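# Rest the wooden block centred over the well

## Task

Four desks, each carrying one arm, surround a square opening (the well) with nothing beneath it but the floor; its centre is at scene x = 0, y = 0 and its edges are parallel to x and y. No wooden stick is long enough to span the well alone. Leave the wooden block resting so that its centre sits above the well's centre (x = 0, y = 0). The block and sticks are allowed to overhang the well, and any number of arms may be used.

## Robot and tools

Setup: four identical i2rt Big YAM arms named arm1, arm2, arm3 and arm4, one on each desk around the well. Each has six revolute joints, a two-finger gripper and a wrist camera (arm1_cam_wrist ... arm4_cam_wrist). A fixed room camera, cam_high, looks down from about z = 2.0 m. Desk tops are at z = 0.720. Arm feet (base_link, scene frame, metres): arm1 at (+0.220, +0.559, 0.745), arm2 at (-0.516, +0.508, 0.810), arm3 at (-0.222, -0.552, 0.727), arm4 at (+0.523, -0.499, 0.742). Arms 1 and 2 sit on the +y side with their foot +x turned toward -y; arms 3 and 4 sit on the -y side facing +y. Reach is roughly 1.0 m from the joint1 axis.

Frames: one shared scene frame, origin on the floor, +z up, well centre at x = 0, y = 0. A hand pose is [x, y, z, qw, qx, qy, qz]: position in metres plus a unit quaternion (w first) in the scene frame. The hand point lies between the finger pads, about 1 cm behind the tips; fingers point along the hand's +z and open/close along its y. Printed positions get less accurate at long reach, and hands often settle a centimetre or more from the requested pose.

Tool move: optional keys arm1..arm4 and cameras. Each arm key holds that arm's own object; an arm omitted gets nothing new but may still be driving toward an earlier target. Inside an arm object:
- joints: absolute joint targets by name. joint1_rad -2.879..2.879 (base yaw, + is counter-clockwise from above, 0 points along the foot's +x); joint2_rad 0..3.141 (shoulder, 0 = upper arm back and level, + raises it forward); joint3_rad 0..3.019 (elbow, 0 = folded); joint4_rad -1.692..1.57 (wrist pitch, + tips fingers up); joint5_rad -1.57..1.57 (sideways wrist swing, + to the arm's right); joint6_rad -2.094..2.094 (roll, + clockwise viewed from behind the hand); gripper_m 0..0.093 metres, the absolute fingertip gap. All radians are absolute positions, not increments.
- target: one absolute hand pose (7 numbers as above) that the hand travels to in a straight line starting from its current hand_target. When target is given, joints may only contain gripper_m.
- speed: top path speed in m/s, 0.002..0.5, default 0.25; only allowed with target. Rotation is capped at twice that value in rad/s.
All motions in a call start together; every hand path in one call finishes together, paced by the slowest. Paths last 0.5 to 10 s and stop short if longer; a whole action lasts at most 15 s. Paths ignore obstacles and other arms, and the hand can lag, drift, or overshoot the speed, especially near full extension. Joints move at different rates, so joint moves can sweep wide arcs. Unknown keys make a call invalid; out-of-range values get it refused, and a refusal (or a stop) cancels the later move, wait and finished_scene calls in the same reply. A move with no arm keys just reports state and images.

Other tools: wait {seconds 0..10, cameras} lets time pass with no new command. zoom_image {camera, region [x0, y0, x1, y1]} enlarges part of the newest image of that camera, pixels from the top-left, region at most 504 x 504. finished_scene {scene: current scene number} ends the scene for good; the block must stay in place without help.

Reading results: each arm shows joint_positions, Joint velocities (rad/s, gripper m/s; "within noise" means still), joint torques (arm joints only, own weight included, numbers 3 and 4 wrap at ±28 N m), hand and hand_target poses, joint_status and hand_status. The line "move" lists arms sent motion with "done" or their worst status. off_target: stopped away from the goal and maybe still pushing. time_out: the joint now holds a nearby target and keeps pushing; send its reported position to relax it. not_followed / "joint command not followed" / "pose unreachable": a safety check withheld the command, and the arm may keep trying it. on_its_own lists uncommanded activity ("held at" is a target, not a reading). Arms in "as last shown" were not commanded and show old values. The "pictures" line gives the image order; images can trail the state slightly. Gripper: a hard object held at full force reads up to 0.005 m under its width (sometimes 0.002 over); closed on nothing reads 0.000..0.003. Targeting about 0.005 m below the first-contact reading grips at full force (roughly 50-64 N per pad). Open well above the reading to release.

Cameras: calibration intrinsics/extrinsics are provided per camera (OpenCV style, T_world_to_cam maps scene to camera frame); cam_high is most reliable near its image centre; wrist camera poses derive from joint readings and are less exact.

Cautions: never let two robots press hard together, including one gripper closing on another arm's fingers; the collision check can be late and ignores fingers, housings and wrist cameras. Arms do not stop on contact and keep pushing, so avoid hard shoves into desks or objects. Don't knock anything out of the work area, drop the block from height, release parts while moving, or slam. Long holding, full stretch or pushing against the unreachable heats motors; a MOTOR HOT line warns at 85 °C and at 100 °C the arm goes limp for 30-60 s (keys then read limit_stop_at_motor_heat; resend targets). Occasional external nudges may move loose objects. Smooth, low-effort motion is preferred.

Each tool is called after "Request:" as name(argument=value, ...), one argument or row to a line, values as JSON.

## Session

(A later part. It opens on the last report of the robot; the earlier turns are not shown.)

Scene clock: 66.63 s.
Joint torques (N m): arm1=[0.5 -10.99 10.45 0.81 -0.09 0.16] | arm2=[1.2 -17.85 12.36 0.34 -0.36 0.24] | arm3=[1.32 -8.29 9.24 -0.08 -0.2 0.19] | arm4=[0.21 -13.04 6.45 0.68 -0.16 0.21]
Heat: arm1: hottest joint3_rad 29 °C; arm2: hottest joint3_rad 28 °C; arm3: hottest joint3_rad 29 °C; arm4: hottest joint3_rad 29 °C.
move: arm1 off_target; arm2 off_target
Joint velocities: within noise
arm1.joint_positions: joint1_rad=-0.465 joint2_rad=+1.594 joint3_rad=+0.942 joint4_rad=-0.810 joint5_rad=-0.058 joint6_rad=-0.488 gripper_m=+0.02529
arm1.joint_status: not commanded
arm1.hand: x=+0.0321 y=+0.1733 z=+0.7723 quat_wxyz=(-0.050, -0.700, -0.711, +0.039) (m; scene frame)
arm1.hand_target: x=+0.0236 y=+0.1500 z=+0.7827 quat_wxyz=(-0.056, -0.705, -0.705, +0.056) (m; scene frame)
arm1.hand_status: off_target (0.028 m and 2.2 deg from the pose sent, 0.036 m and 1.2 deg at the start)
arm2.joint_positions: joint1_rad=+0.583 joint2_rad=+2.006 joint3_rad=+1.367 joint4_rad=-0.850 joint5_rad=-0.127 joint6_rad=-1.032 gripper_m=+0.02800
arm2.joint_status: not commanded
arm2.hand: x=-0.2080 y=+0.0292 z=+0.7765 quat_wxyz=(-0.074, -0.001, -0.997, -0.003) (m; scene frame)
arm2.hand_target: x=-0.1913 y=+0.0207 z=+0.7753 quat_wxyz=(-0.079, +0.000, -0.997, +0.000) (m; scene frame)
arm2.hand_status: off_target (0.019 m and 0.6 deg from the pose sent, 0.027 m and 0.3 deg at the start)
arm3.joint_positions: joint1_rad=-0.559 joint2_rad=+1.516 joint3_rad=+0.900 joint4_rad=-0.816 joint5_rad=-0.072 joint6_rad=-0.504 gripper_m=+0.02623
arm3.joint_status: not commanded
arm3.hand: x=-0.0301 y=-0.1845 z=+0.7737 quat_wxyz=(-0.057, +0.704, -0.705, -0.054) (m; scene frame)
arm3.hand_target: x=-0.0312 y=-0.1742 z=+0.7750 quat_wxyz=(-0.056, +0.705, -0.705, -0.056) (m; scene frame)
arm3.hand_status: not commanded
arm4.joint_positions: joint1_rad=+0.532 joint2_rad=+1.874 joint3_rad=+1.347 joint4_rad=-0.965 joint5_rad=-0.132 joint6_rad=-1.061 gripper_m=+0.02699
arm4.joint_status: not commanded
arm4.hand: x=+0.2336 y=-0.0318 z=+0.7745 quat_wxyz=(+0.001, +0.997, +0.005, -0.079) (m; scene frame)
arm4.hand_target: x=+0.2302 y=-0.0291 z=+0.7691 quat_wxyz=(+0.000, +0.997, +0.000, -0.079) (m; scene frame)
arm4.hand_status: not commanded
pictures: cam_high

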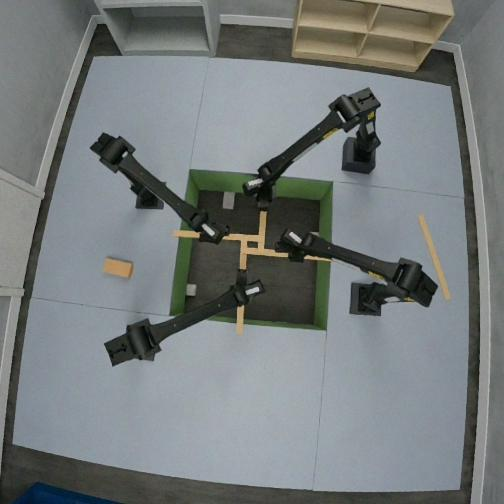

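Request:
move(
  arm1={"target":[0.020,0.143,0.782,0.0555,0.7049,0.7049,-0.0555],"speed":0.03},
  arm2={"target":[-0.186,0.020,0.775,0.0785,0,0.9969,0],"speed":0.03},
  arm4={"target":[0.228,-0.019,0.769,0,0.9969,0,-0.0785],"speed":0.03},
  cameras=["cam_high"],
)

Request:
zoom_image(
  camera="cam_high",
  region=[235, 220, 275, 260],
)

Request:
zoom_image(
  camera="cam_high",
  region=[160, 180, 340, 360],
)

Scene clock: 67.97 s.
Joint torques (N m): arm1=[0.44 -10.99 10.88 1.05 -0.1 0.16] | arm2=[0.97 -20.19 12.71 0.35 -0.43 0.17] | arm3=[1.26 -8.47 9.21 0.01 -0.2 0.17] | arm4=[-0.26 -11.69 8.75 0.14 -0.17 0.17]
Heat: arm1: hottest joint3_rad 30 °C; arm2: hottest joint3_rad 28 °C; arm3: hottest joint3_rad 29 °C; arm4: hottest joint3_rad 29 °C.
move: arm1 off_target; arm2 off_target; arm4 off_target
Joint velocities: within noise
arm1.joint_positions: joint1_rad=-0.465 joint2_rad=+1.606 joint3_rad=+0.954 joint4_rad=-0.822 joint5_rad=-0.058 joint6_rad=-0.487 gripper_m=+0.02529
arm1.joint_status: not commanded
arm1.hand: x=+0.0315 y=+0.1716 z=+0.7712 quat_wxyz=(-0.048, -0.700, -0.712, +0.033) (m; scene frame)
arm1.hand_target: x=+0.0208 y=+0.1444 z=+0.7829 quat_wxyz=(-0.056, -0.705, -0.705, +0.056) (m; scene frame)
arm1.hand_status: off_target (0.033 m and 2.8 deg from the pose sent, 0.034 m and 2.2 deg at the start)
arm2.joint_positions: joint1_rad=+0.586 joint2_rad=+2.015 joint3_rad=+1.371 joint4_rad=-0.855 joint5_rad=-0.125 joint6_rad=-1.022 gripper_m=+0.02800
arm2.joint_status: not commanded
arm2.hand: x=-0.2074 y=+0.0301 z=+0.7732 quat_wxyz=(-0.071, -0.005, -0.997, -0.006) (m; scene frame)
arm2.hand_target: x=-0.1865 y=+0.0209 z=+0.7755 quat_wxyz=(-0.079, +0.000, -0.997, +0.000) (m; scene frame)
arm2.hand_status: off_target (0.024 m and 1.2 deg from the pose sent, 0.024 m and 0.6 deg at the start)
arm3: as last shown
arm3.joint_positions: joint1_rad=-0.558 joint2_rad=+1.519 joint3_rad=+0.900 joint4_rad=-0.818 joint5_rad=-0.072 joint6_rad=-0.502 gripper_m=+0.02623
arm3.hand: x=-0.0306 y=-0.1849 z=+0.7726 quat_wxyz=(-0.055, +0.704, -0.706, -0.053) (m; scene frame)
arm4.joint_positions: joint1_rad=+0.532 joint2_rad=+1.880 joint3_rad=+1.347 joint4_rad=-0.965 joint5_rad=-0.132 joint6_rad=-1.064 gripper_m=+0.02699
arm4.joint_status: not commanded
arm4.hand: x=+0.2338 y=-0.0323 z=+0.7717 quat_wxyz=(+0.003, +0.997, +0.007, -0.078) (m; scene frame)
arm4.hand_target: x=+0.2283 y=-0.0194 z=+0.7691 quat_wxyz=(+0.000, +0.997, +0.000, -0.079) (m; scene frame)
arm4.hand_status: off_target (0.015 m and 0.8 deg from the pose sent, 0.015 m and 0.6 deg at the start)
pictures: cam_high

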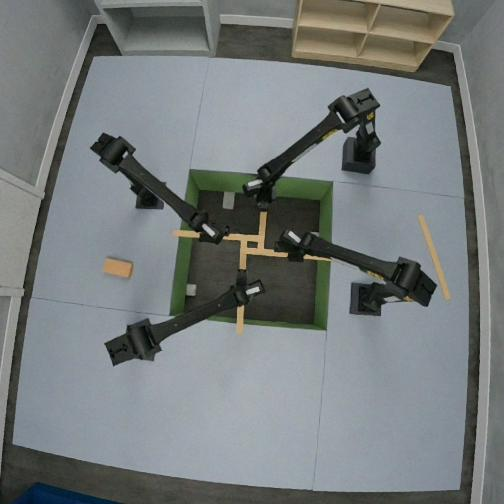

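Scaled by 12.600 from the camera's 504x504 image, which has a finer 720x720 frame.

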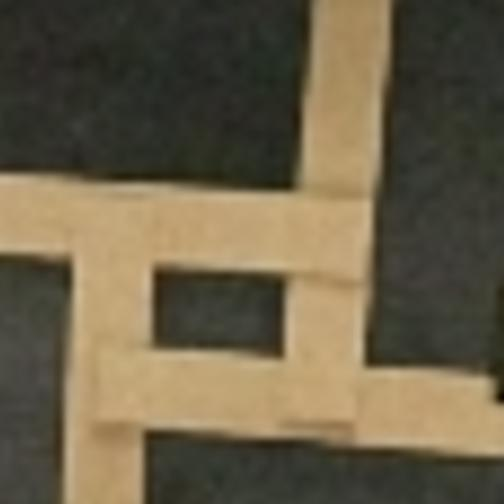

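Scaled by 2.800 from the camera's 504x504 image, which has a finer 720x720 frame.

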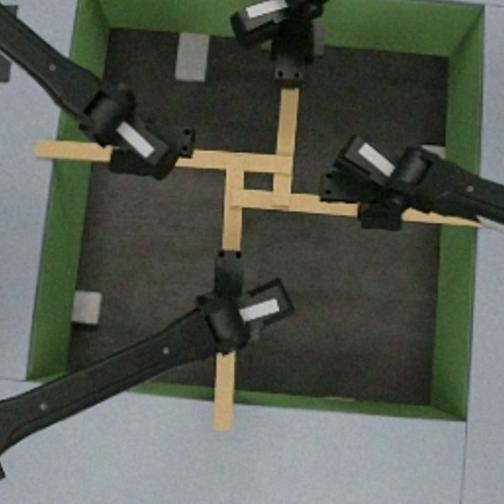

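Request:
move(
  arm1={"target":[0.018,0.137,0.784,0.0555,0.7049,0.7049,-0.0555],"speed":0.03},
  arm2={"target":[-0.183,0.020,0.777,0.0785,0,0.9969,0],"speed":0.03},
  arm4={"target":[0.227,-0.014,0.771,0,0.9969,0,-0.0785],"speed":0.03},
  cameras=["cam_high"],
)

Request:
zoom_image(
  camera="cam_high",
  region=[235, 220, 275, 260],
)

Scene clock: 69.40 s.
Joint torques (N m): arm1=[0.62 -11.11 11.34 1.26 -0.1 0.18] | arm2=[0.91 -19.72 13.18 0.4 -0.47 0.15] | arm3=[1.32 -8.47 9.21 0.12 -0.2 0.17] | arm4=[-0.44 -11.81 9.13 0.25 -0.19 0.25]
Heat: arm1: hottest joint3_rad 30 °C; arm2: hottest joint3_rad 28 °C; arm3: hottest joint3_rad 29 °C; arm4: hottest joint3_rad 29 °C.
move: arm1 off_target; arm2 off_target; arm4 off_target
Joint velocities: within noise
arm1.joint_positions: joint1_rad=-0.465 joint2_rad=+1.615 joint3_rad=+0.967 joint4_rad=-0.838 joint5_rad=-0.058 joint6_rad=-0.487 gripper_m=+0.02529
arm1.joint_status: not commanded
arm1.hand: x=+0.0308 y=+0.1703 z=+0.7714 quat_wxyz=(-0.046, -0.701, -0.712, +0.028) (m; scene frame)
arm1.hand_target: x=+0.0189 y=+0.1388 z=+0.7854 quat_wxyz=(-0.056, -0.705, -0.705, +0.056) (m; scene frame)
arm1.hand_status: off_target (0.038 m and 3.5 deg from the pose sent, 0.039 m and 2.8 deg at the start)
arm2.joint_positions: joint1_rad=+0.587 joint2_rad=+2.015 joint3_rad=+1.374 joint4_rad=-0.862 joint5_rad=-0.123 joint6_rad=-1.016 gripper_m=+0.02800
arm2.joint_status: not commanded
arm2.hand: x=-0.2075 y=+0.0308 z=+0.7736 quat_wxyz=(-0.069, -0.007, -0.998, -0.008) (m; scene frame)
arm2.hand_target: x=-0.1835 y=+0.0213 z=+0.7775 quat_wxyz=(-0.079, +0.000, -0.997, +0.000) (m; scene frame)
arm2.hand_status: off_target (0.027 m and 1.7 deg from the pose sent, 0.027 m and 1.2 deg at the start)
arm3: as last shown
arm3.joint_positions: joint1_rad=-0.558 joint2_rad=+1.519 joint3_rad=+0.900 joint4_rad=-0.821 joint5_rad=-0.072 joint6_rad=-0.502 gripper_m=+0.02623
arm3.hand: x=-0.0310 y=-0.1857 z=+0.7725 quat_wxyz=(-0.053, +0.704, -0.706, -0.053) (m; scene frame)
arm4.joint_positions: joint1_rad=+0.532 joint2_rad=+1.888 joint3_rad=+1.360 joint4_rad=-0.979 joint5_rad=-0.132 joint6_rad=-1.073 gripper_m=+0.02699
arm4.joint_status: not commanded
arm4.hand: x=+0.2330 y=-0.0308 z=+0.7718 quat_wxyz=(+0.006, +0.997, +0.011, -0.076) (m; scene frame)
arm4.hand_target: x=+0.2275 y=-0.0146 z=+0.7711 quat_wxyz=(+0.000, +0.997, +0.000, -0.079) (m; scene frame)
arm4.hand_status: off_target (0.018 m and 1.5 deg from the pose sent, 0.020 m and 0.8 deg at the start)
pictures: cam_high

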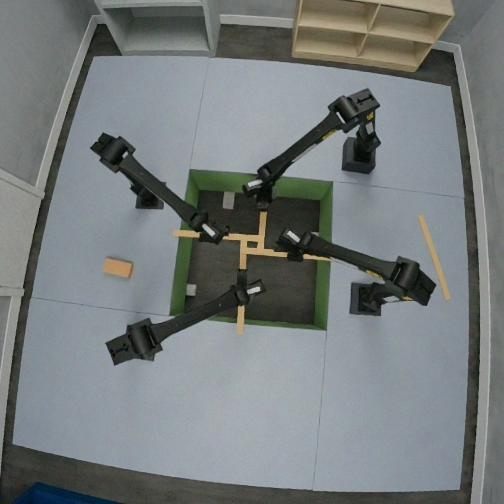

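Scaled by 12.600 from the camera's 504x504 image, which has a finer 720x720 frame.

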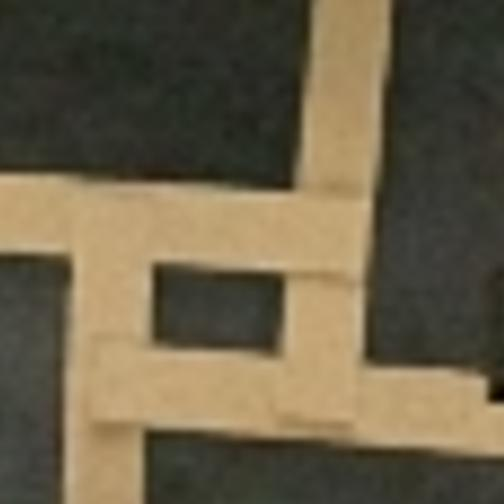

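Request:
move(
  arm1={"joints":{"gripper_m":0.04}},
  arm2={"joints":{"gripper_m":0.04}},
  arm3={"joints":{"gripper_m":0.04}},
  arm4={"joints":{"gripper_m":0.04}},
)

Request:
zoom_image(
  camera="cam_high",
  region=[235, 220, 275, 260],
)

Request:
zoom_image(
  camera="cam_high",
  region=[160, 180, 340, 360],
)

Scene clock: 70.63 s.
Joint torques (N m): arm1=[0.56 -11.93 9.52 1.09 -0.1 0.02] | arm2=[0.15 -20.19 11.12 0.68 -0.32 0.24] | arm3=[0.85 -8.64 9.2 0.12 -0.17 0.17] | arm4=[-0.38 -12.57 8.46 0.25 -0.2 0.2]
Heat: arm1: hottest joint3_rad 30 °C; arm2: hottest joint3_rad 29 °C; arm3: hottest joint3_rad 30 °C; arm4: hottest joint3_rad 29 °C.
move: arm1 done; arm2 done; arm3 done; arm4 done
Joint velocities: within noise
arm1.joint_positions: joint1_rad=-0.464 joint2_rad=+1.621 joint3_rad=+0.996 joint4_rad=-0.832 joint5_rad=-0.058 joint6_rad=-0.473 gripper_m=+0.03991
arm1.joint_status: all done
arm1.hand: x=+0.0244 y=+0.1575 z=+0.7785 quat_wxyz=(-0.051, -0.705, -0.707, +0.041) (m; scene frame)
arm1.hand_target: x=+0.0191 y=+0.1388 z=+0.7853 quat_wxyz=(-0.056, -0.705, -0.705, +0.056) (m; scene frame)
arm1.hand_status: not commanded
arm2.joint_positions: joint1_rad=+0.605 joint2_rad=+2.015 joint3_rad=+1.398 joint4_rad=-0.863 joint5_rad=-0.127 joint6_rad=-1.015 gripper_m=+0.03992
arm2.joint_status: all done
arm2.hand: x=-0.1920 y=+0.0274 z=+0.7815 quat_wxyz=(-0.077, +0.002, -0.997, +0.000) (m; scene frame)
arm2.hand_target: x=-0.1835 y=+0.0212 z=+0.7776 quat_wxyz=(-0.079, +0.000, -0.997, +0.000) (m; scene frame)
arm2.hand_status: not commanded
arm3.joint_positions: joint1_rad=-0.553 joint2_rad=+1.521 joint3_rad=+0.900 joint4_rad=-0.821 joint5_rad=-0.072 joint6_rad=-0.502 gripper_m=+0.03992
arm3.joint_status: all done
arm3.hand: x=-0.0329 y=-0.1849 z=+0.7716 quat_wxyz=(-0.052, +0.706, -0.705, -0.053) (m; scene frame)
arm3.hand_target: x=-0.0311 y=-0.1743 z=+0.7750 quat_wxyz=(-0.056, +0.705, -0.705, -0.056) (m; scene frame)
arm3.hand_status: not commanded
arm4.joint_positions: joint1_rad=+0.532 joint2_rad=+1.896 joint3_rad=+1.369 joint4_rad=-0.979 joint5_rad=-0.131 joint6_rad=-1.068 gripper_m=+0.03993
arm4.joint_status: all done
arm4.hand: x=+0.2315 y=-0.0281 z=+0.7705 quat_wxyz=(+0.006, +0.997, +0.008, -0.076) (m; scene frame)
arm4.hand_target: x=+0.2275 y=-0.0146 z=+0.7712 quat_wxyz=(+0.000, +0.997, +0.000, -0.079) (m; scene frame)
arm4.hand_status: not commanded
pictures: arm1_cam_wrist, arm2_cam_wrist, arm3_cam_wrist, arm4_cam_wrist, cam_high
camera_calibration:
arm1_cam_wrist: T_world_to_cam=[[-0.999707, -0.0107108, -0.0217198, 0.0436443], [-0.0196541, 0.882838, 0.469266, -0.500623], [0.0141489, 0.469555, -0.88279, 0.740931], [0, 0, 0, 1]] pos_world=[0.0233089, 0.0945295, 0.889959]
arm2_cam_wrist: T_world_to_cam=[[0.00553492, -0.999967, -0.00598301, 0.0344176], [-0.898504, -0.00759934, 0.438899, -0.510117], [-0.43893, 0.00294649, -0.898517, 0.738179], [0, 0, 0, 1]] pos_world=[-0.134524, 0.0283648, 0.887361]
arm3_cam_wrist: T_world_to_cam=[[0.999935, 0.0107445, -0.0038511, 0.0385506], [0.0113175, -0.889623, 0.456555, -0.512489], [0.00147941, -0.456568, -0.889687, 0.724421], [0, 0, 0, 1]] pos_world=[-0.0338197, -0.125589, 0.878636]
arm4_cam_wrist: T_world_to_cam=[[-0.0228031, 0.999488, -0.0224246, 0.0524608], [0.896934, 0.0303604, 0.441121, -0.540603], [0.441577, -0.0100545, -0.897167, 0.717971], [0, 0, 0, 1]] pos_world=[0.169042, -0.0288022, 0.883788]

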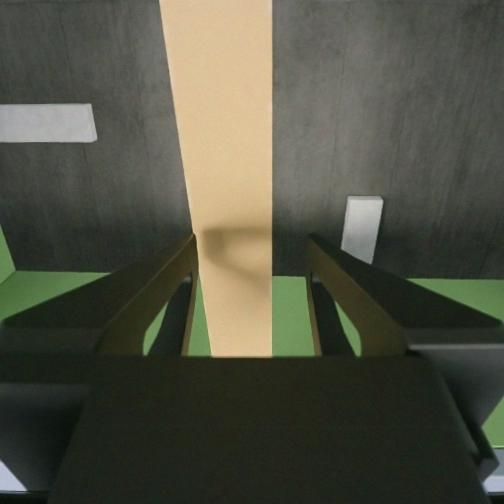

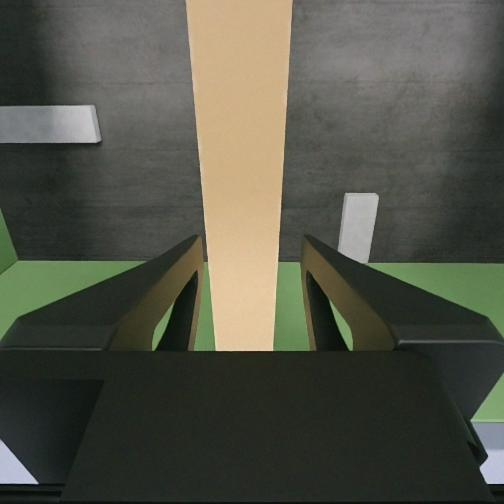

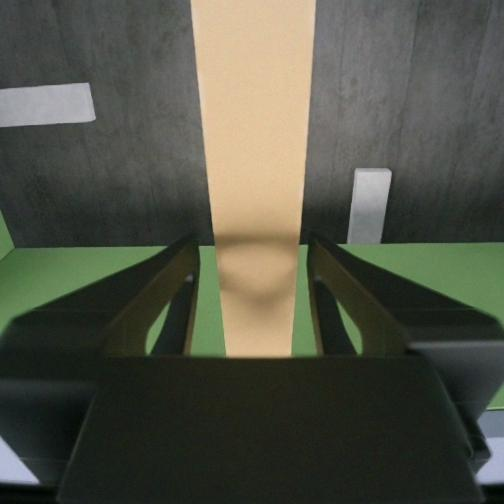

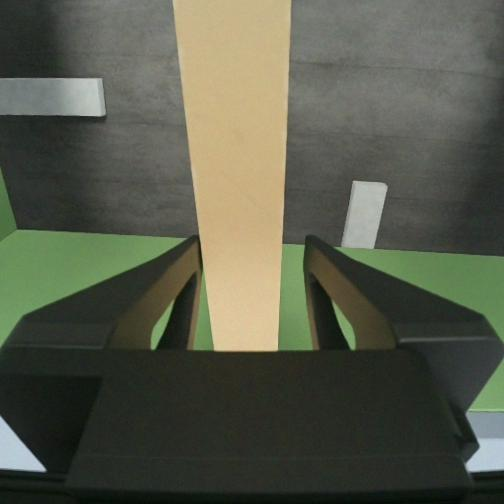

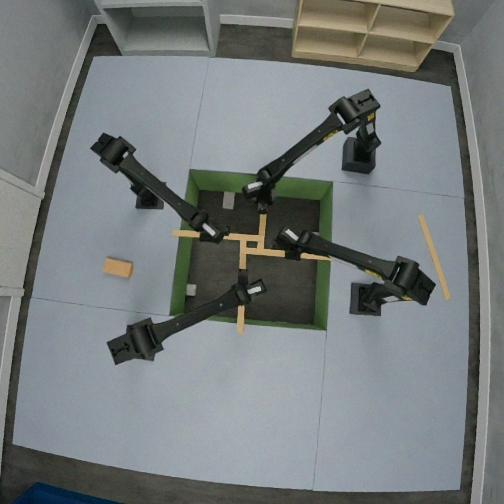

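Scaled by 12.600 from the camera's 504x504 image, which has a finer 720x720 frame.

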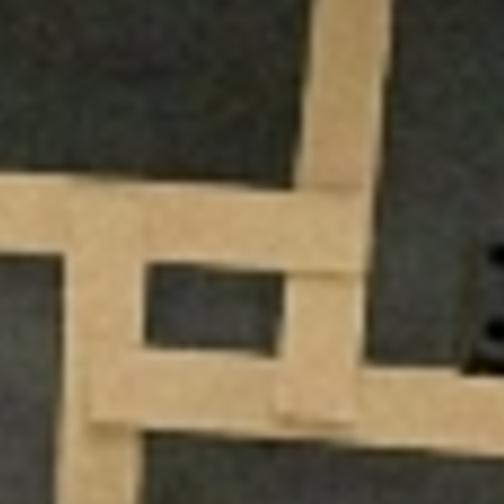

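Scaled by 2.800 from the camera's 504x504 image, which has a finer 720x720 frame.

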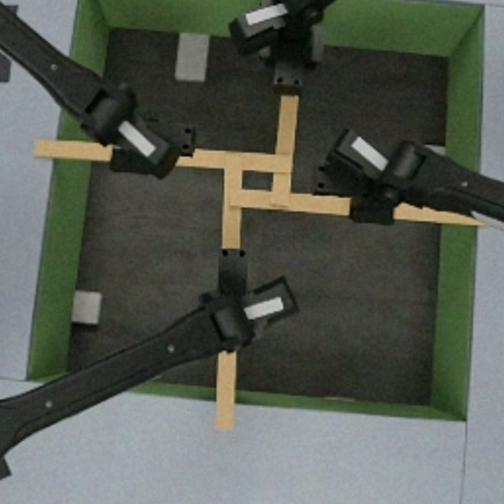

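Request:
move(
  arm1={"joints":{"gripper_m":0.085}},
  arm2={"joints":{"gripper_m":0.085}},
  arm3={"joints":{"gripper_m":0.085}},
  arm4={"joints":{"gripper_m":0.085}},
  cameras=["arm1_cam_wrist","arm3_cam_wrist"],
)

Request:
move(
  arm1={"target":[0.024,0.18,0.95,0.0555,0.7049,0.7049,-0.0555],"speed":0.08},
  arm2={"target":[-0.21,0.024,0.95,0.0785,0,0.9969,0],"speed":0.08},
  arm3={"target":[-0.031,-0.20,0.95,-0.0555,0.7049,-0.7049,-0.0555],"speed":0.08},
  arm4={"target":[0.25,-0.022,0.95,0,0.9969,0,-0.0785],"speed":0.08},
)

Request:
zoom_image(
  camera="cam_high",
  region=[160, 160, 340, 340],
)

Scene clock: 71.80 s.
Joint torques (N m): arm1=[0.5 -11.93 9.52 1.09 -0.09 0.02] | arm2=[0.38 -19.66 11.23 0.47 -0.3 0.16] | arm3=[0.85 -8.64 9.18 0.12 -0.18 0.17] | arm4=[-0.44 -12.57 8.51 0.28 -0.19 0.18]
Heat: arm1: hottest joint3_rad 30 °C; arm2: hottest joint3_rad 29 °C; arm3: hottest joint3_rad 30 °C; arm4: hottest joint3_rad 29 °C.
move: arm1 done; arm2 done; arm3 done; arm4 done
Joint velocities: within noise
arm1.joint_positions: joint1_rad=-0.464 joint2_rad=+1.621 joint3_rad=+0.996 joint4_rad=-0.832 joint5_rad=-0.058 joint6_rad=-0.473 gripper_m=+0.08480
arm1.joint_status: all done
arm1.hand: x=+0.0244 y=+0.1575 z=+0.7785 quat_wxyz=(-0.051, -0.705, -0.706, +0.041) (m; scene frame)
arm1.hand_target: x=+0.0191 y=+0.1388 z=+0.7853 quat_wxyz=(-0.056, -0.705, -0.705, +0.056) (m; scene frame)
arm1.hand_status: not commanded
arm2.joint_positions: joint1_rad=+0.605 joint2_rad=+2.015 joint3_rad=+1.398 joint4_rad=-0.863 joint5_rad=-0.127 joint6_rad=-1.015 gripper_m=+0.08481
arm2.joint_status: all done
arm2.hand: x=-0.1920 y=+0.0274 z=+0.7815 quat_wxyz=(-0.077, +0.002, -0.997, +0.000) (m; scene frame)
arm2.hand_target: x=-0.1835 y=+0.0212 z=+0.7776 quat_wxyz=(-0.079, +0.000, -0.997, +0.000) (m; scene frame)
arm2.hand_status: not commanded
arm3.joint_positions: joint1_rad=-0.553 joint2_rad=+1.521 joint3_rad=+0.900 joint4_rad=-0.821 joint5_rad=-0.072 joint6_rad=-0.502 gripper_m=+0.08481
arm3.joint_status: all done
arm3.hand: x=-0.0329 y=-0.1849 z=+0.7716 quat_wxyz=(-0.052, +0.706, -0.705, -0.053) (m; scene frame)
arm3.hand_target: x=-0.0311 y=-0.1743 z=+0.7750 quat_wxyz=(-0.056, +0.705, -0.705, -0.055) (m; scene frame)
arm3.hand_status: not commanded
arm4.joint_positions: joint1_rad=+0.532 joint2_rad=+1.896 joint3_rad=+1.369 joint4_rad=-0.979 joint5_rad=-0.131 joint6_rad=-1.068 gripper_m=+0.08483
arm4.joint_status: all done
arm4.hand: x=+0.2315 y=-0.0281 z=+0.7705 quat_wxyz=(+0.006, +0.997, +0.008, -0.076) (m; scene frame)
arm4.hand_target: x=+0.2275 y=-0.0146 z=+0.7712 quat_wxyz=(+0.000, +0.997, +0.000, -0.079) (m; scene frame)
arm4.hand_status: not commanded
pictures: arm1_cam_wrist, arm3_cam_wrist
camera_calibration:
arm1_cam_wrist: T_world_to_cam=[[-0.999708, -0.0103045, -0.0218413, 0.0437136], [-0.0193523, 0.882845, 0.469265, -0.500631], [0.014447, 0.469551, -0.882787, 0.740922], [0, 0, 0, 1]] pos_world=[0.0233084, 0.0945295, 0.889959]
arm3_cam_wrist: T_world_to_cam=[[0.999935, 0.0107445, -0.0038511, 0.0385506], [0.0113175, -0.889623, 0.456555, -0.512489], [0.00147941, -0.456568, -0.889687, 0.724421], [0, 0, 0, 1]] pos_world=[-0.0338197, -0.125589, 0.878636]

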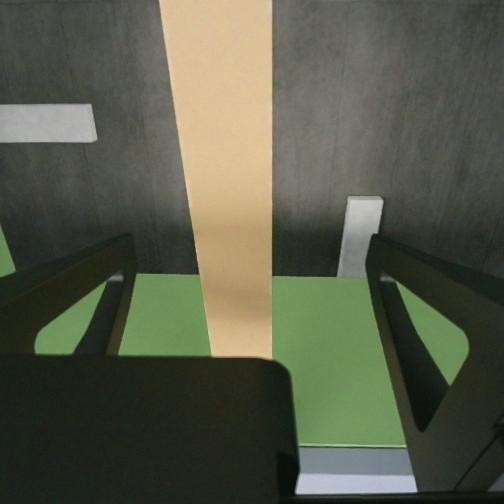

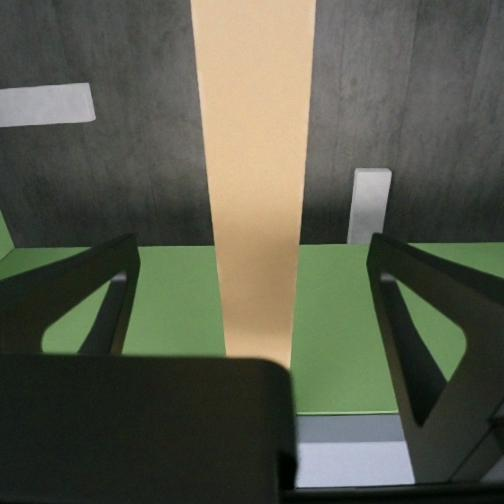

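Scene clock: 74.77 s.
Joint torques (N m): arm1=[-0.85 -11.63 11.69 0.38 -0.15 -0.24] | arm2=[-1.32 -21.48 13.26 0.23 -0.33 -0.03] | arm3=[-0.38 -9.35 12.53 -0.21 -0.18 -0.02] | arm4=[-0.85 -13.86 9.81 -0.25 -0.26 -0.08]
Heat: arm1: hottest joint3_rad 30 °C; arm2: hottest joint3_rad 29 °C; arm3: hottest joint3_rad 30 °C; arm4: hottest joint3_rad 30 °C.
move: arm1 off_target; arm2 off_target; arm3 off_target; arm4 off_target
Joint velocities: within noise
arm1.joint_positions: joint1_rad=-0.475 joint2_rad=+1.375 joint3_rad=+1.151 joint4_rad=-1.254 joint5_rad=-0.058 joint6_rad=-0.479 gripper_m=+0.08488
arm1.joint_status: not commanded
arm1.hand: x=+0.0349 y=+0.1920 z=+0.9266 quat_wxyz=(-0.048, -0.707, -0.705, +0.031) (m; scene frame)
arm1.hand_target: x=+0.0245 y=+0.1810 z=+0.9500 quat_wxyz=(-0.055, -0.705, -0.705, +0.056) (m; scene frame)
arm1.hand_status: off_target (0.028 m and 2.9 deg from the pose sent, 0.173 m and 1.7 deg at the start)
arm2.joint_positions: joint1_rad=+0.586 joint2_rad=+1.819 joint3_rad=+1.528 joint4_rad=-1.228 joint5_rad=-0.129 joint6_rad=-1.029 gripper_m=+0.08489
arm2.joint_status: not commanded
arm2.hand: x=-0.2114 y=+0.0376 z=+0.9301 quat_wxyz=(-0.068, -0.001, -0.998, -0.016) (m; scene frame)
arm2.hand_target: x=-0.2105 y=+0.0246 z=+0.9501 quat_wxyz=(-0.078, +0.000, -0.997, +0.000) (m; scene frame)
arm2.hand_status: off_target (0.024 m and 2.2 deg from the pose sent, 0.169 m and 0.3 deg at the start)
arm3.joint_positions: joint1_rad=-0.569 joint2_rad=+1.318 joint3_rad=+1.132 joint4_rad=-1.306 joint5_rad=-0.076 joint6_rad=-0.512 gripper_m=+0.08489
arm3.joint_status: not commanded
arm3.hand: x=-0.0402 y=-0.2097 z=+0.9244 quat_wxyz=(-0.029, +0.704, -0.708, -0.048) (m; scene frame)
arm3.hand_target: x=-0.0316 y=-0.2009 z=+0.9498 quat_wxyz=(-0.056, +0.705, -0.705, -0.055) (m; scene frame)
arm3.hand_status: off_target (0.029 m and 3.2 deg from the pose sent, 0.179 m and 0.5 deg at the start)
arm4.joint_positions: joint1_rad=+0.508 joint2_rad=+1.735 joint3_rad=+1.590 joint4_rad=-1.382 joint5_rad=-0.131 joint6_rad=-1.071 gripper_m=+0.08490
arm4.joint_status: not commanded
arm4.hand: x=+0.2506 y=-0.0326 z=+0.9321 quat_wxyz=(+0.015, +0.997, -0.003, -0.071) (m; scene frame)
arm4.hand_target: x=+0.2503 y=-0.0226 z=+0.9500 quat_wxyz=(+0.000, +0.997, +0.000, -0.078) (m; scene frame)
arm4.hand_status: off_target (0.021 m and 2.0 deg from the pose sent, 0.181 m and 1.2 deg at the start)
pictures: arm1_cam_wrist, arm2_cam_wrist, arm3_cam_wrist, arm4_cam_wrist, cam_high
camera_calibration:
arm1_cam_wrist: T_world_to_cam=[[-0.999487, -0.00558424, -0.0315265, 0.0658619], [-0.0201863, 0.874215, 0.485119, -0.613393], [0.024852, 0.485507, -0.87388, 0.843717], [0, 0, 0, 1]] pos_world=[0.032478, 0.126975, 1.03695]
arm2_cam_wrist: T_world_to_cam=[[-0.000120551, -0.999242, -0.0389168, 0.0749402], [-0.890121, -0.0176281, 0.455383, -0.605883], [-0.455724, 0.0346956, -0.889445, 0.849855], [0, 0, 0, 1]] pos_world=[-0.152001, 0.0347166, 1.03472]
arm3_cam_wrist: T_world_to_cam=[[0.999539, 0.00396199, -0.0301072, 0.0695294], [0.0182583, -0.870634, 0.491593, -0.632383], [-0.0242647, -0.491916, -0.870305, 0.822644], [0, 0, 0, 1]] pos_world=[-0.0379899, -0.146178, 1.02892]
arm4_cam_wrist: T_world_to_cam=[[-0.000840131, 0.999131, -0.0416732, 0.07346], [0.892681, 0.0195309, 0.450266, -0.636592], [0.450689, -0.0368226, -0.891921, 0.846357], [0, 0, 0, 1]] pos_world=[0.186892, -0.0297979, 1.04458]

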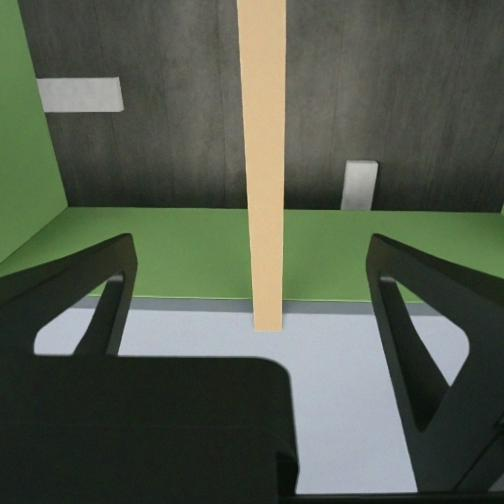

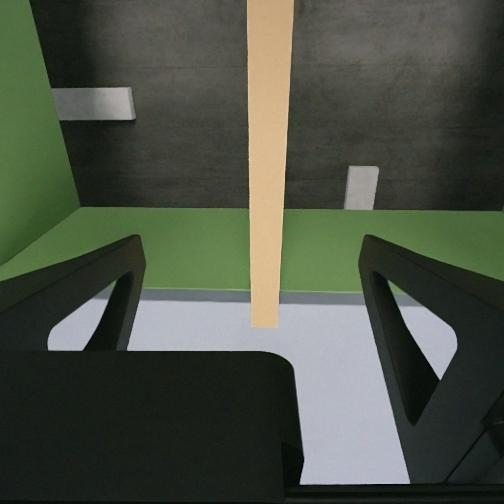

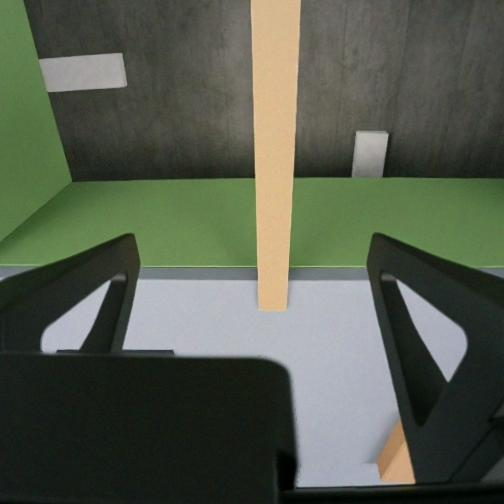

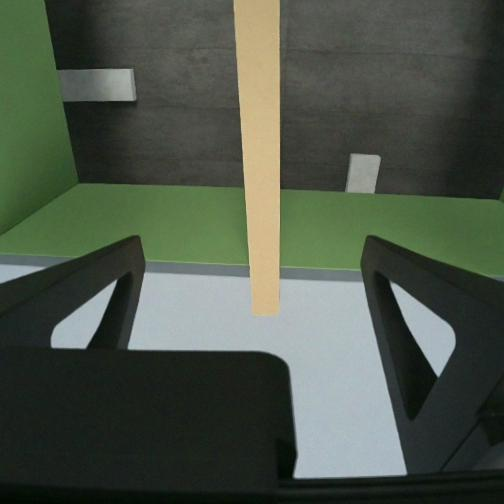

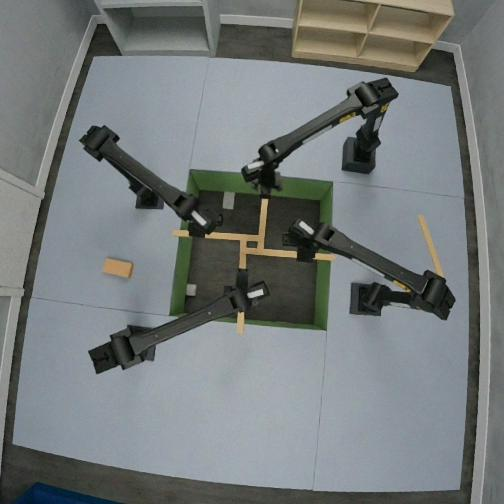

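Scaled by 2.800 from the camera's 504x504 image, which has a finer 720x720 frame.

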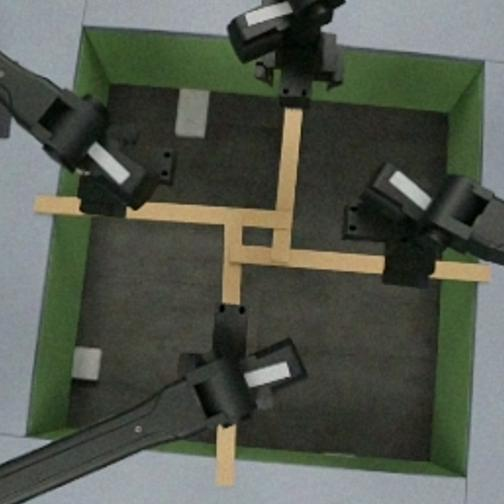

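Request:
move(
  arm1={"target":[0.04,0.32,1.0,0,0.7071,0.7071,0],"speed":0.12},
  arm2={"target":[-0.38,0.12,1.0,0,0,1,0],"speed":0.12},
  arm3={"target":[-0.04,-0.24,1.0,0,0.7071,-0.7071,0],"speed":0.12},
  arm4={"target":[0.40,-0.13,1.0,0,1,0,0],"speed":0.12},
  cameras=["cam_high"],
)

Request:
zoom_image(
  camera="cam_high",
  region=[80, 220, 180, 320],
)

Request:
zoom_image(
  camera="cam_high",
  region=[160, 160, 340, 340],
)

Scene clock: 78.37 s.
Joint torques (N m): arm1=[-0.91 -7.88 7.49 0.28 0 -0.22] | arm2=[-0.5 -15.27 9.32 0.05 0.01 0] | arm3=[-0.15 -9.29 12.53 -0.43 0.05 -0.02] | arm4=[-0.56 -8.35 6.84 -0.21 -0.04 -0.07]
Heat: arm1: hottest joint3_rad 31 °C; arm2: hottest joint3_rad 29 °C; arm3: hottest joint3_rad 30 °C; arm4: hottest joint3_rad 30 °C.
move: arm1 done; arm2 done; arm3 off_target; arm4 done
Joint velocities: within noise
arm1.joint_positions: joint1_rad=-0.605 joint2_rad=+1.116 joint3_rad=+1.134 joint4_rad=-1.571 joint5_rad=+0.011 joint6_rad=-0.613 gripper_m=+0.08488
arm1.joint_status: not commanded
arm1.hand: x=+0.0396 y=+0.3138 z=+1.0022 quat_wxyz=(-0.002, -0.708, -0.706, +0.006) (m; scene frame)
arm1.hand_target: x=+0.0401 y=+0.3199 z=+1.0000 quat_wxyz=(+0.000, -0.707, -0.707, +0.000) (m; scene frame)
arm1.hand_status: done (0.007 m and 0.7 deg from the pose sent, 0.148 m and 6.5 deg at the start)
arm2.joint_positions: joint1_rad=+0.400 joint2_rad=+1.430 joint3_rad=+1.233 joint4_rad=-1.356 joint5_rad=-0.001 joint6_rad=-1.219 gripper_m=+0.08489
arm2.joint_status: not commanded
arm2.hand: x=-0.3740 y=+0.1167 z=+0.9983 quat_wxyz=(-0.002, -0.001, -1.000, +0.003) (m; scene frame)
arm2.hand_target: x=-0.3798 y=+0.1199 z=+1.0000 quat_wxyz=(+0.000, +0.000, -1.000, +0.000) (m; scene frame)
arm2.hand_status: done (0.007 m and 0.4 deg from the pose sent, 0.200 m and 8.0 deg at the start)
arm3.joint_positions: joint1_rad=-0.569 joint2_rad=+1.300 joint3_rad=+1.250 joint4_rad=-1.582 joint5_rad=-0.001 joint6_rad=-0.514 gripper_m=+0.08489
arm3.joint_status: not commanded
arm3.hand: x=-0.0467 y=-0.2471 z=+0.9746 quat_wxyz=(+0.029, +0.704, -0.710, +0.007) (m; scene frame)
arm3.hand_target: x=-0.0406 y=-0.2409 z=+0.9996 quat_wxyz=(+0.000, +0.707, -0.707, +0.000) (m; scene frame)
arm3.hand_status: off_target (0.027 m and 3.4 deg from the pose sent, 0.081 m and 6.4 deg at the start)
arm4.joint_positions: joint1_rad=+0.355 joint2_rad=+1.355 joint3_rad=+1.333 joint4_rad=-1.536 joint5_rad=+0.004 joint6_rad=-1.226 gripper_m=+0.08490
arm4.joint_status: not commanded
arm4.hand: x=+0.3959 y=-0.1272 z=+0.9992 quat_wxyz=(-0.004, +1.000, -0.003, -0.003) (m; scene frame)
arm4.hand_target: x=+0.3999 y=-0.1299 z=+1.0000 quat_wxyz=(+0.000, +1.000, +0.000, +0.000) (m; scene frame)
arm4.hand_status: done (0.005 m and 0.7 deg from the pose sent, 0.191 m and 8.3 deg at the start)
pictures: cam_high

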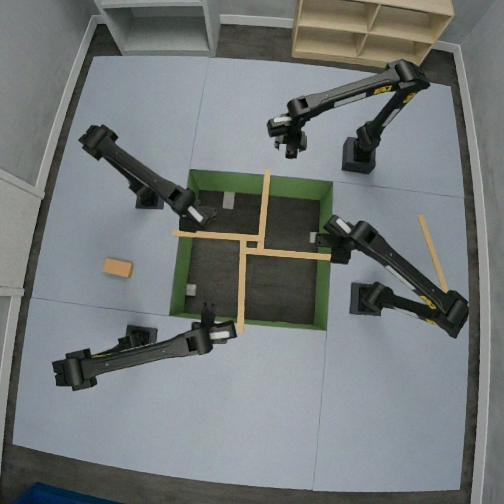

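Scaled by 5.040 from the camera's 504x504 image, which has a finer 720x720 frame.

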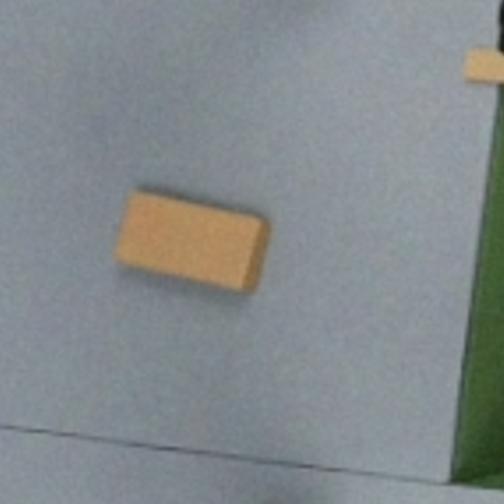

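Scaled by 2.800 from the camera's 504x504 image, which has a finer 720x720 frame.

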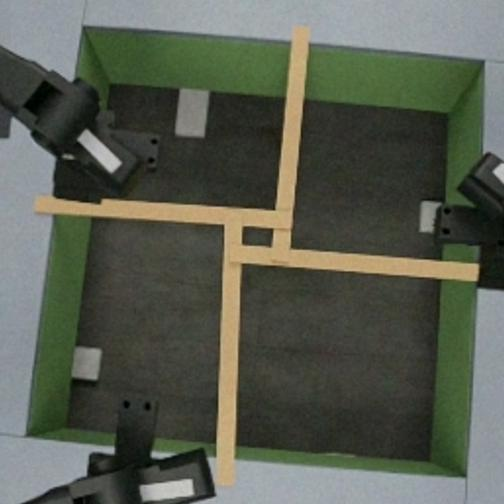

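Request:
move(
  arm3={"joints":{"joint1_rad":-1.85,"joint6_rad":-1.7,"joint5_rad":0}},
  cameras=[],
)

Request:
move(
  arm3={"target":[0.168,-0.655,0.87,0,0.658,-0.753,0],"speed":0.2},
  cameras=["arm3_cam_wrist","cam_high"],
)

Scene clock: 80.93 s.
Joint torques (N m): arm1=[-0.85 -7.82 7.47 0.31 0 -0.23] | arm2=[-0.97 -14.92 9.36 0.05 -0.02 -0.04] | arm3=[0.03 -9.23 12.04 -0.47 -0.11 -0.04] | arm4=[-0.62 -8.41 6.79 -0.25 -0.05 -0.07]
Heat: arm1: hottest joint3_rad 31 °C; arm2: hottest joint3_rad 29 °C; arm3: hottest joint3_rad 30 °C; arm4: hottest joint3_rad 30 °C.
move: arm3 done
Joint velocities: within noise
arm1, arm2: as last shown
arm1.hand: x=+0.0396 y=+0.3138 z=+1.0022 quat_wxyz=(-0.002, -0.708, -0.707, +0.006) (m; scene frame)
arm1.hand_target: x=+0.0401 y=+0.3198 z=+1.0000 quat_wxyz=(+0.000, -0.707, -0.707, +0.000) (m; scene frame)
arm2.joint_positions: joint1_rad=+0.400 joint2_rad=+1.430 joint3_rad=+1.233 joint4_rad=-1.356 joint5_rad=-0.001 joint6_rad=-1.220 gripper_m=+0.08489
arm3.joint_positions: joint1_rad=-1.847 joint2_rad=+1.299 joint3_rad=+1.256 joint4_rad=-1.583 joint5_rad=+0.000 joint6_rad=-1.687 gripper_m=+0.08490
arm3.joint_status: all done
arm3.hand: x=+0.1219 y=-0.6328 z=+0.9761 quat_wxyz=(+0.015, +0.666, -0.745, -0.023) (m; scene frame)
arm3.hand_target: x=+0.1286 y=-0.6356 z=+0.9991 quat_wxyz=(+0.000, +0.670, -0.742, -0.001) (m; scene frame)
arm3.hand_status: not commanded
arm4.joint_positions: joint1_rad=+0.355 joint2_rad=+1.355 joint3_rad=+1.333 joint4_rad=-1.537 joint5_rad=+0.004 joint6_rad=-1.227 gripper_m=+0.08490
arm4.joint_status: not commanded
arm4.hand: x=+0.3959 y=-0.1273 z=+0.9992 quat_wxyz=(-0.004, +1.000, -0.003, -0.003) (m; scene frame)
arm4.hand_target: x=+0.3999 y=-0.1300 z=+1.0000 quat_wxyz=(+0.000, +1.000, +0.000, +0.000) (m; scene frame)
arm4.hand_status: not commanded
pictures: none
No camera images: "cameras" was empty.

Scene clock: 82.37 s.
Joint torques (N m): arm1=[-0.91 -7.88 7.49 0.31 0 -0.23] | arm2=[-0.91 -15.15 9.37 0.1 -0.05 0] | arm3=[-0.21 -9.05 8.35 0.35 -0.03 0.04] | arm4=[-0.38 -8.53 6.79 -0.27 -0.04 -0.08]
Heat: arm1: hottest joint3_rad 31 °C; arm2: hottest joint3_rad 29 °C; arm3: hottest joint3_rad 30 °C; arm4: hottest joint3_rad 30 °C.
move: arm3 done
Joint velocities: within noise
arm1.joint_positions: joint1_rad=-0.606 joint2_rad=+1.116 joint3_rad=+1.134 joint4_rad=-1.571 joint5_rad=+0.011 joint6_rad=-0.613 gripper_m=+0.08488
arm1.joint_status: not commanded
arm1.hand: x=+0.0395 y=+0.3139 z=+1.0022 quat_wxyz=(-0.002, -0.708, -0.706, +0.006) (m; scene frame)
arm1.hand_target: x=+0.0400 y=+0.3199 z=+1.0000 quat_wxyz=(+0.000, -0.707, -0.707, +0.000) (m; scene frame)
arm1.hand_status: not commanded
arm2, arm4: as last shown
arm3.joint_positions: joint1_rad=-1.866 joint2_rad=+1.439 joint3_rad=+1.112 joint4_rad=-1.253 joint5_rad=+0.000 joint6_rad=-1.687 gripper_m=+0.08490
arm3.joint_status: not commanded
arm3.hand: x=+0.1643 y=-0.6504 z=+0.8708 quat_wxyz=(+0.002, +0.659, -0.752, -0.004) (m; scene frame)
arm3.hand_target: x=+0.1680 y=-0.6549 z=+0.8700 quat_wxyz=(+0.000, +0.658, -0.753, +0.000) (m; scene frame)
arm3.hand_status: done (0.006 m and 0.6 deg from the pose sent, 0.118 m and 3.4 deg at the start)
pictures: arm3_cam_wrist, cam_high
camera_calibration:
arm3_cam_wrist: T_world_to_cam=[[0.992404, -0.122293, -0.0133371, -0.230223], [-0.0918608, -0.808799, 0.580867, -1.01289], [-0.0818227, -0.575229, -0.813889, 0.470354], [0, 0, 0, 1]] pos_world=[0.173916, -0.576814, 0.968097]

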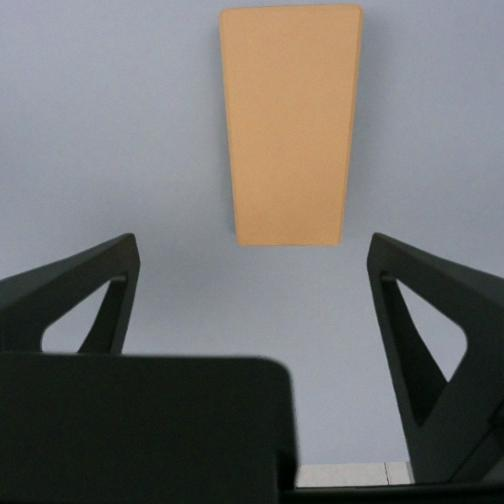

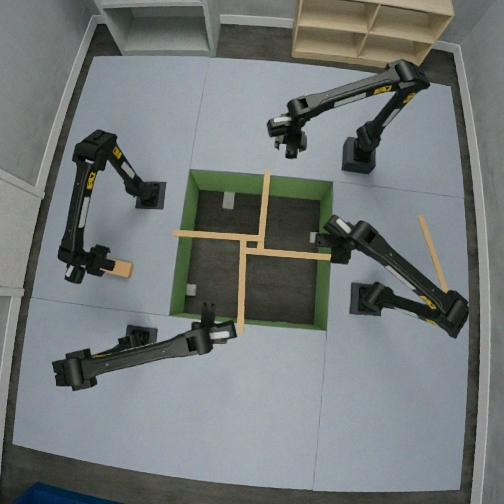

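Request:
move(
  arm3={"target":[0.187,-0.640,0.80,0,0.658,-0.753,0],"speed":0.1},
  cameras=["arm3_cam_wrist"],
)

Scene clock: 84.07 s.
Joint torques (N m): arm1=[-0.91 -7.82 7.47 0.32 -0.01 -0.22] | arm2=[-0.85 -14.27 9.22 0.02 0 -0.02] | arm3=[0.97 -9.58 7.41 0.32 -0.03 0.19] | arm4=[-0.44 -8.47 6.79 -0.28 -0.05 -0.07]
Heat: arm1: hottest joint3_rad 31 °C; arm2: hottest joint3_rad 29 °C; arm3: hottest joint3_rad 30 °C; arm4: hottest joint3_rad 30 °C.
move: arm3 done
Joint velocities: within noise
arm1, arm2, arm4: as last shown
arm3.joint_positions: joint1_rad=-1.836 joint2_rad=+1.551 joint3_rad=+1.044 joint4_rad=-1.066 joint5_rad=+0.000 joint6_rad=-1.659 gripper_m=+0.08490
arm3.joint_status: not commanded
arm3.hand: x=+0.1835 y=-0.6421 z=+0.8039 quat_wxyz=(+0.000, +0.660, -0.751, -0.001) (m; scene frame)
arm3.hand_target: x=+0.1868 y=-0.6400 z=+0.7999 quat_wxyz=(+0.000, +0.658, -0.753, +0.000) (m; scene frame)
arm3.hand_status: done (0.006 m and 0.4 deg from the pose sent, 0.075 m and 0.6 deg at the start)
pictures: arm3_cam_wrist
camera_calibration:
arm3_cam_wrist: T_world_to_cam=[[0.992794, -0.119692, -0.00575922, -0.253784], [-0.0940078, -0.807755, 0.581974, -0.965397], [-0.0743098, -0.577239, -0.813187, 0.418994], [0, 0, 0, 1]] pos_world=[0.192336, -0.568321, 0.901094]

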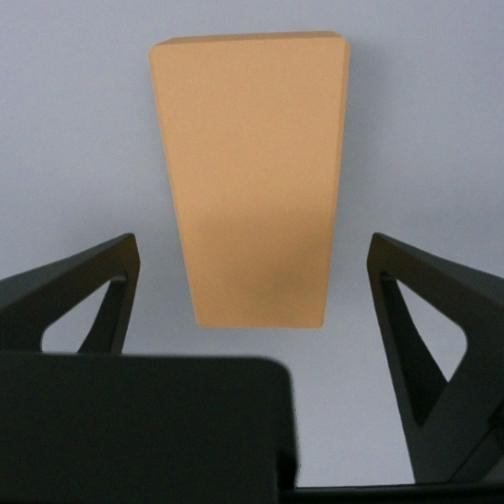

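Request:
move(
  arm3={"target":[0.189,-0.628,0.742,0,0.658,-0.753,0],"speed":0.06},
  cameras=["arm3_cam_wrist"],
)

Scene clock: 85.97 s.
Joint torques (N m): arm1=[-0.91 -7.88 7.47 0.32 -0.01 -0.22] | arm2=[-1.32 -14.97 9.25 0.18 -0.02 -0.02] | arm3=[1.03 -9.76 6.6 0.36 -0.03 0.19] | arm4=[-0.56 -8.47 6.82 -0.24 -0.05 -0.07]
Heat: arm1: hottest joint3_rad 31 °C; arm2: hottest joint3_rad 29 °C; arm3: hottest joint3_rad 30 °C; arm4: hottest joint3_rad 30 °C.
move: arm3 done
Joint velocities: within noise
arm1, arm2, arm4: as last shown
arm1.hand: x=+0.0395 y=+0.3139 z=+1.0022 quat_wxyz=(-0.002, -0.708, -0.707, +0.006) (m; scene frame)
arm3.joint_positions: joint1_rad=-1.808 joint2_rad=+1.639 joint3_rad=+0.976 joint4_rad=-0.906 joint5_rad=+0.000 joint6_rad=-1.630 gripper_m=+0.08490
arm3.joint_status: not commanded
arm3.hand: x=+0.1868 y=-0.6308 z=+0.7470 quat_wxyz=(-0.001, +0.660, -0.751, +0.000) (m; scene frame)
arm3.hand_target: x=+0.1889 y=-0.6280 z=+0.7420 quat_wxyz=(+0.000, +0.658, -0.753, +0.000) (m; scene frame)
arm3.hand_status: done (0.006 m and 0.3 deg from the pose sent, 0.064 m and 0.4 deg at the start)
pictures: arm3_cam_wrist
camera_calibration:
arm3_cam_wrist: T_world_to_cam=[[0.992721, -0.120397, -0.00310199, -0.258451], [-0.0960986, -0.80737, 0.582168, -0.922322], [-0.0725958, -0.577632, -0.813063, 0.378874], [0, 0, 0, 1]] pos_world=[0.19544, -0.556922, 0.844193]

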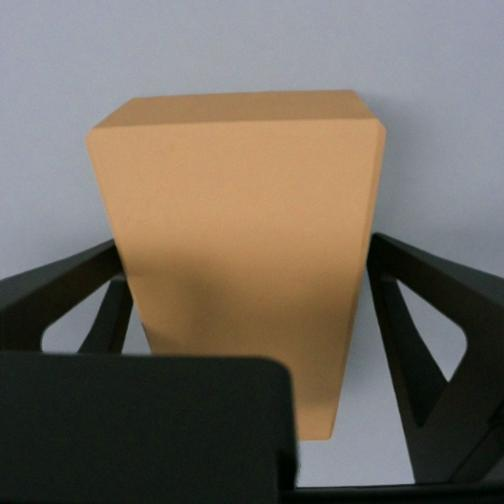

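Request:
move(
  arm3={"joints":{"gripper_m":0.055}},
  cameras=["arm3_cam_wrist"],
)

Request:
move(
  arm3={"target":[0.18,-0.61,0.93,0,0.658,-0.753,0],"speed":0.12},
  cameras=["arm3_cam_wrist","cam_high"],
)

Scene clock: 86.73 s.
Joint torques (N m): arm1=[-0.85 -7.82 7.5 0.31 0 -0.22] | arm2=[-0.73 -14.92 9.52 0.17 0.02 -0.07] | arm3=[1.03 -9.76 6.67 0.34 -0.04 0.19] | arm4=[-0.5 -8.59 6.82 -0.23 -0.05 -0.07]
Heat: arm1: hottest joint3_rad 31 °C; arm2: hottest joint3_rad 29 °C; arm3: hottest joint3_rad 30 °C; arm4: hottest joint3_rad 30 °C.
move: arm3 off_target
Joint velocities: within noise
arm1, arm2, arm4: as last shown
arm3.joint_positions: joint1_rad=-1.807 joint2_rad=+1.639 joint3_rad=+0.975 joint4_rad=-0.904 joint5_rad=+0.000 joint6_rad=-1.629 gripper_m=+0.06933
arm3.joint_status: gripper_m off_target (ended at +0.06936, target +0.05500)
arm3.hand: x=+0.1868 y=-0.6306 z=+0.7468 quat_wxyz=(-0.001, +0.660, -0.752, +0.000) (m; scene frame)
arm3.hand_target: x=+0.1889 y=-0.6280 z=+0.7420 quat_wxyz=(+0.000, +0.658, -0.753, +0.000) (m; scene frame)
arm3.hand_status: not commanded
pictures: arm3_cam_wrist
camera_calibration:
arm3_cam_wrist: T_world_to_cam=[[0.992575, -0.121605, -0.0027096, -0.259414], [-0.0973046, -0.807198, 0.582206, -0.921767], [-0.0729866, -0.577619, -0.813037, 0.37875], [0, 0, 0, 1]] pos_world=[0.195439, -0.556821, 0.843893]

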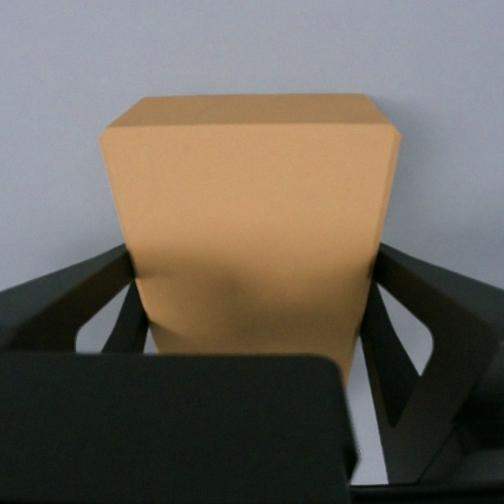

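Scene clock: 89.07 s.
Joint torques (N m): arm1=[-0.91 -7.82 7.47 0.29 0 -0.22] | arm2=[-1.73 -15.03 9.44 0.12 0.01 -0.03] | arm3=[1.08 -11.16 12.92 -0.54 -0.08 0.2] | arm4=[-0.62 -8.64 6.8 -0.25 -0.06 -0.08]
Heat: arm1: hottest joint3_rad 31 °C; arm2: hottest joint3_rad 29 °C; arm3: hottest joint3_rad 30 °C; arm4: hottest joint3_rad 30 °C.
move: arm3 off_target
Joint velocities: within noise
arm1, arm2, arm4: as last shown
arm3.joint_positions: joint1_rad=-1.768 joint2_rad=+1.434 joint3_rad=+1.180 joint4_rad=-1.390 joint5_rad=+0.001 joint6_rad=-1.590 gripper_m=+0.06933
arm3.joint_status: not commanded
arm3.hand: x=+0.1622 y=-0.6107 z=+0.8986 quat_wxyz=(+0.023, +0.659, -0.751, -0.028) (m; scene frame)
arm3.hand_target: x=+0.1783 y=-0.6098 z=+0.9298 quat_wxyz=(+0.000, +0.658, -0.753, +0.000) (m; scene frame)
arm3.hand_status: off_target (0.036 m and 4.2 deg from the pose sent, 0.184 m and 0.3 deg at the start)
pictures: arm3_cam_wrist, cam_high
camera_calibration:
arm3_cam_wrist: T_world_to_cam=[[0.989723, -0.120259, -0.077364, -0.16383], [-0.0535929, -0.813552, 0.579017, -1.00465], [-0.132572, -0.56892, -0.811637, 0.525618], [0, 0, 0, 1]] pos_world=[0.177986, -0.537999, 0.995643]

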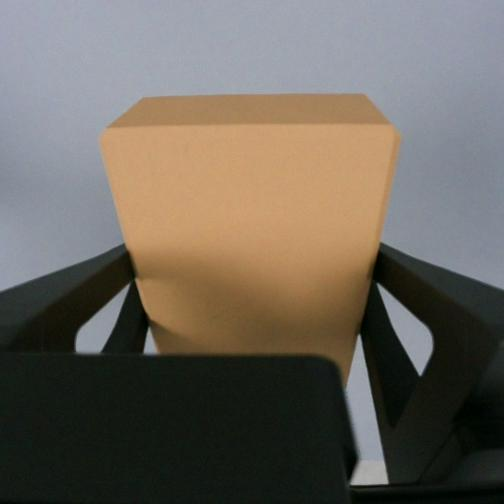

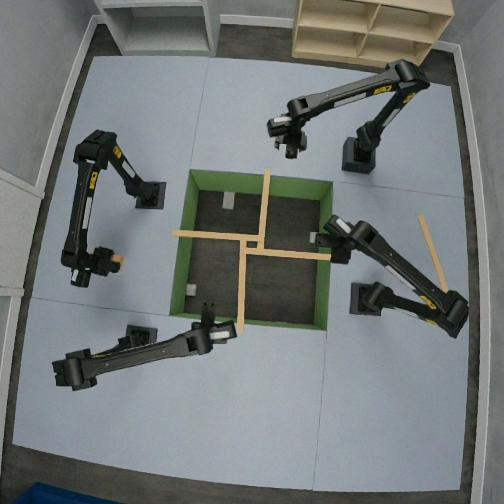

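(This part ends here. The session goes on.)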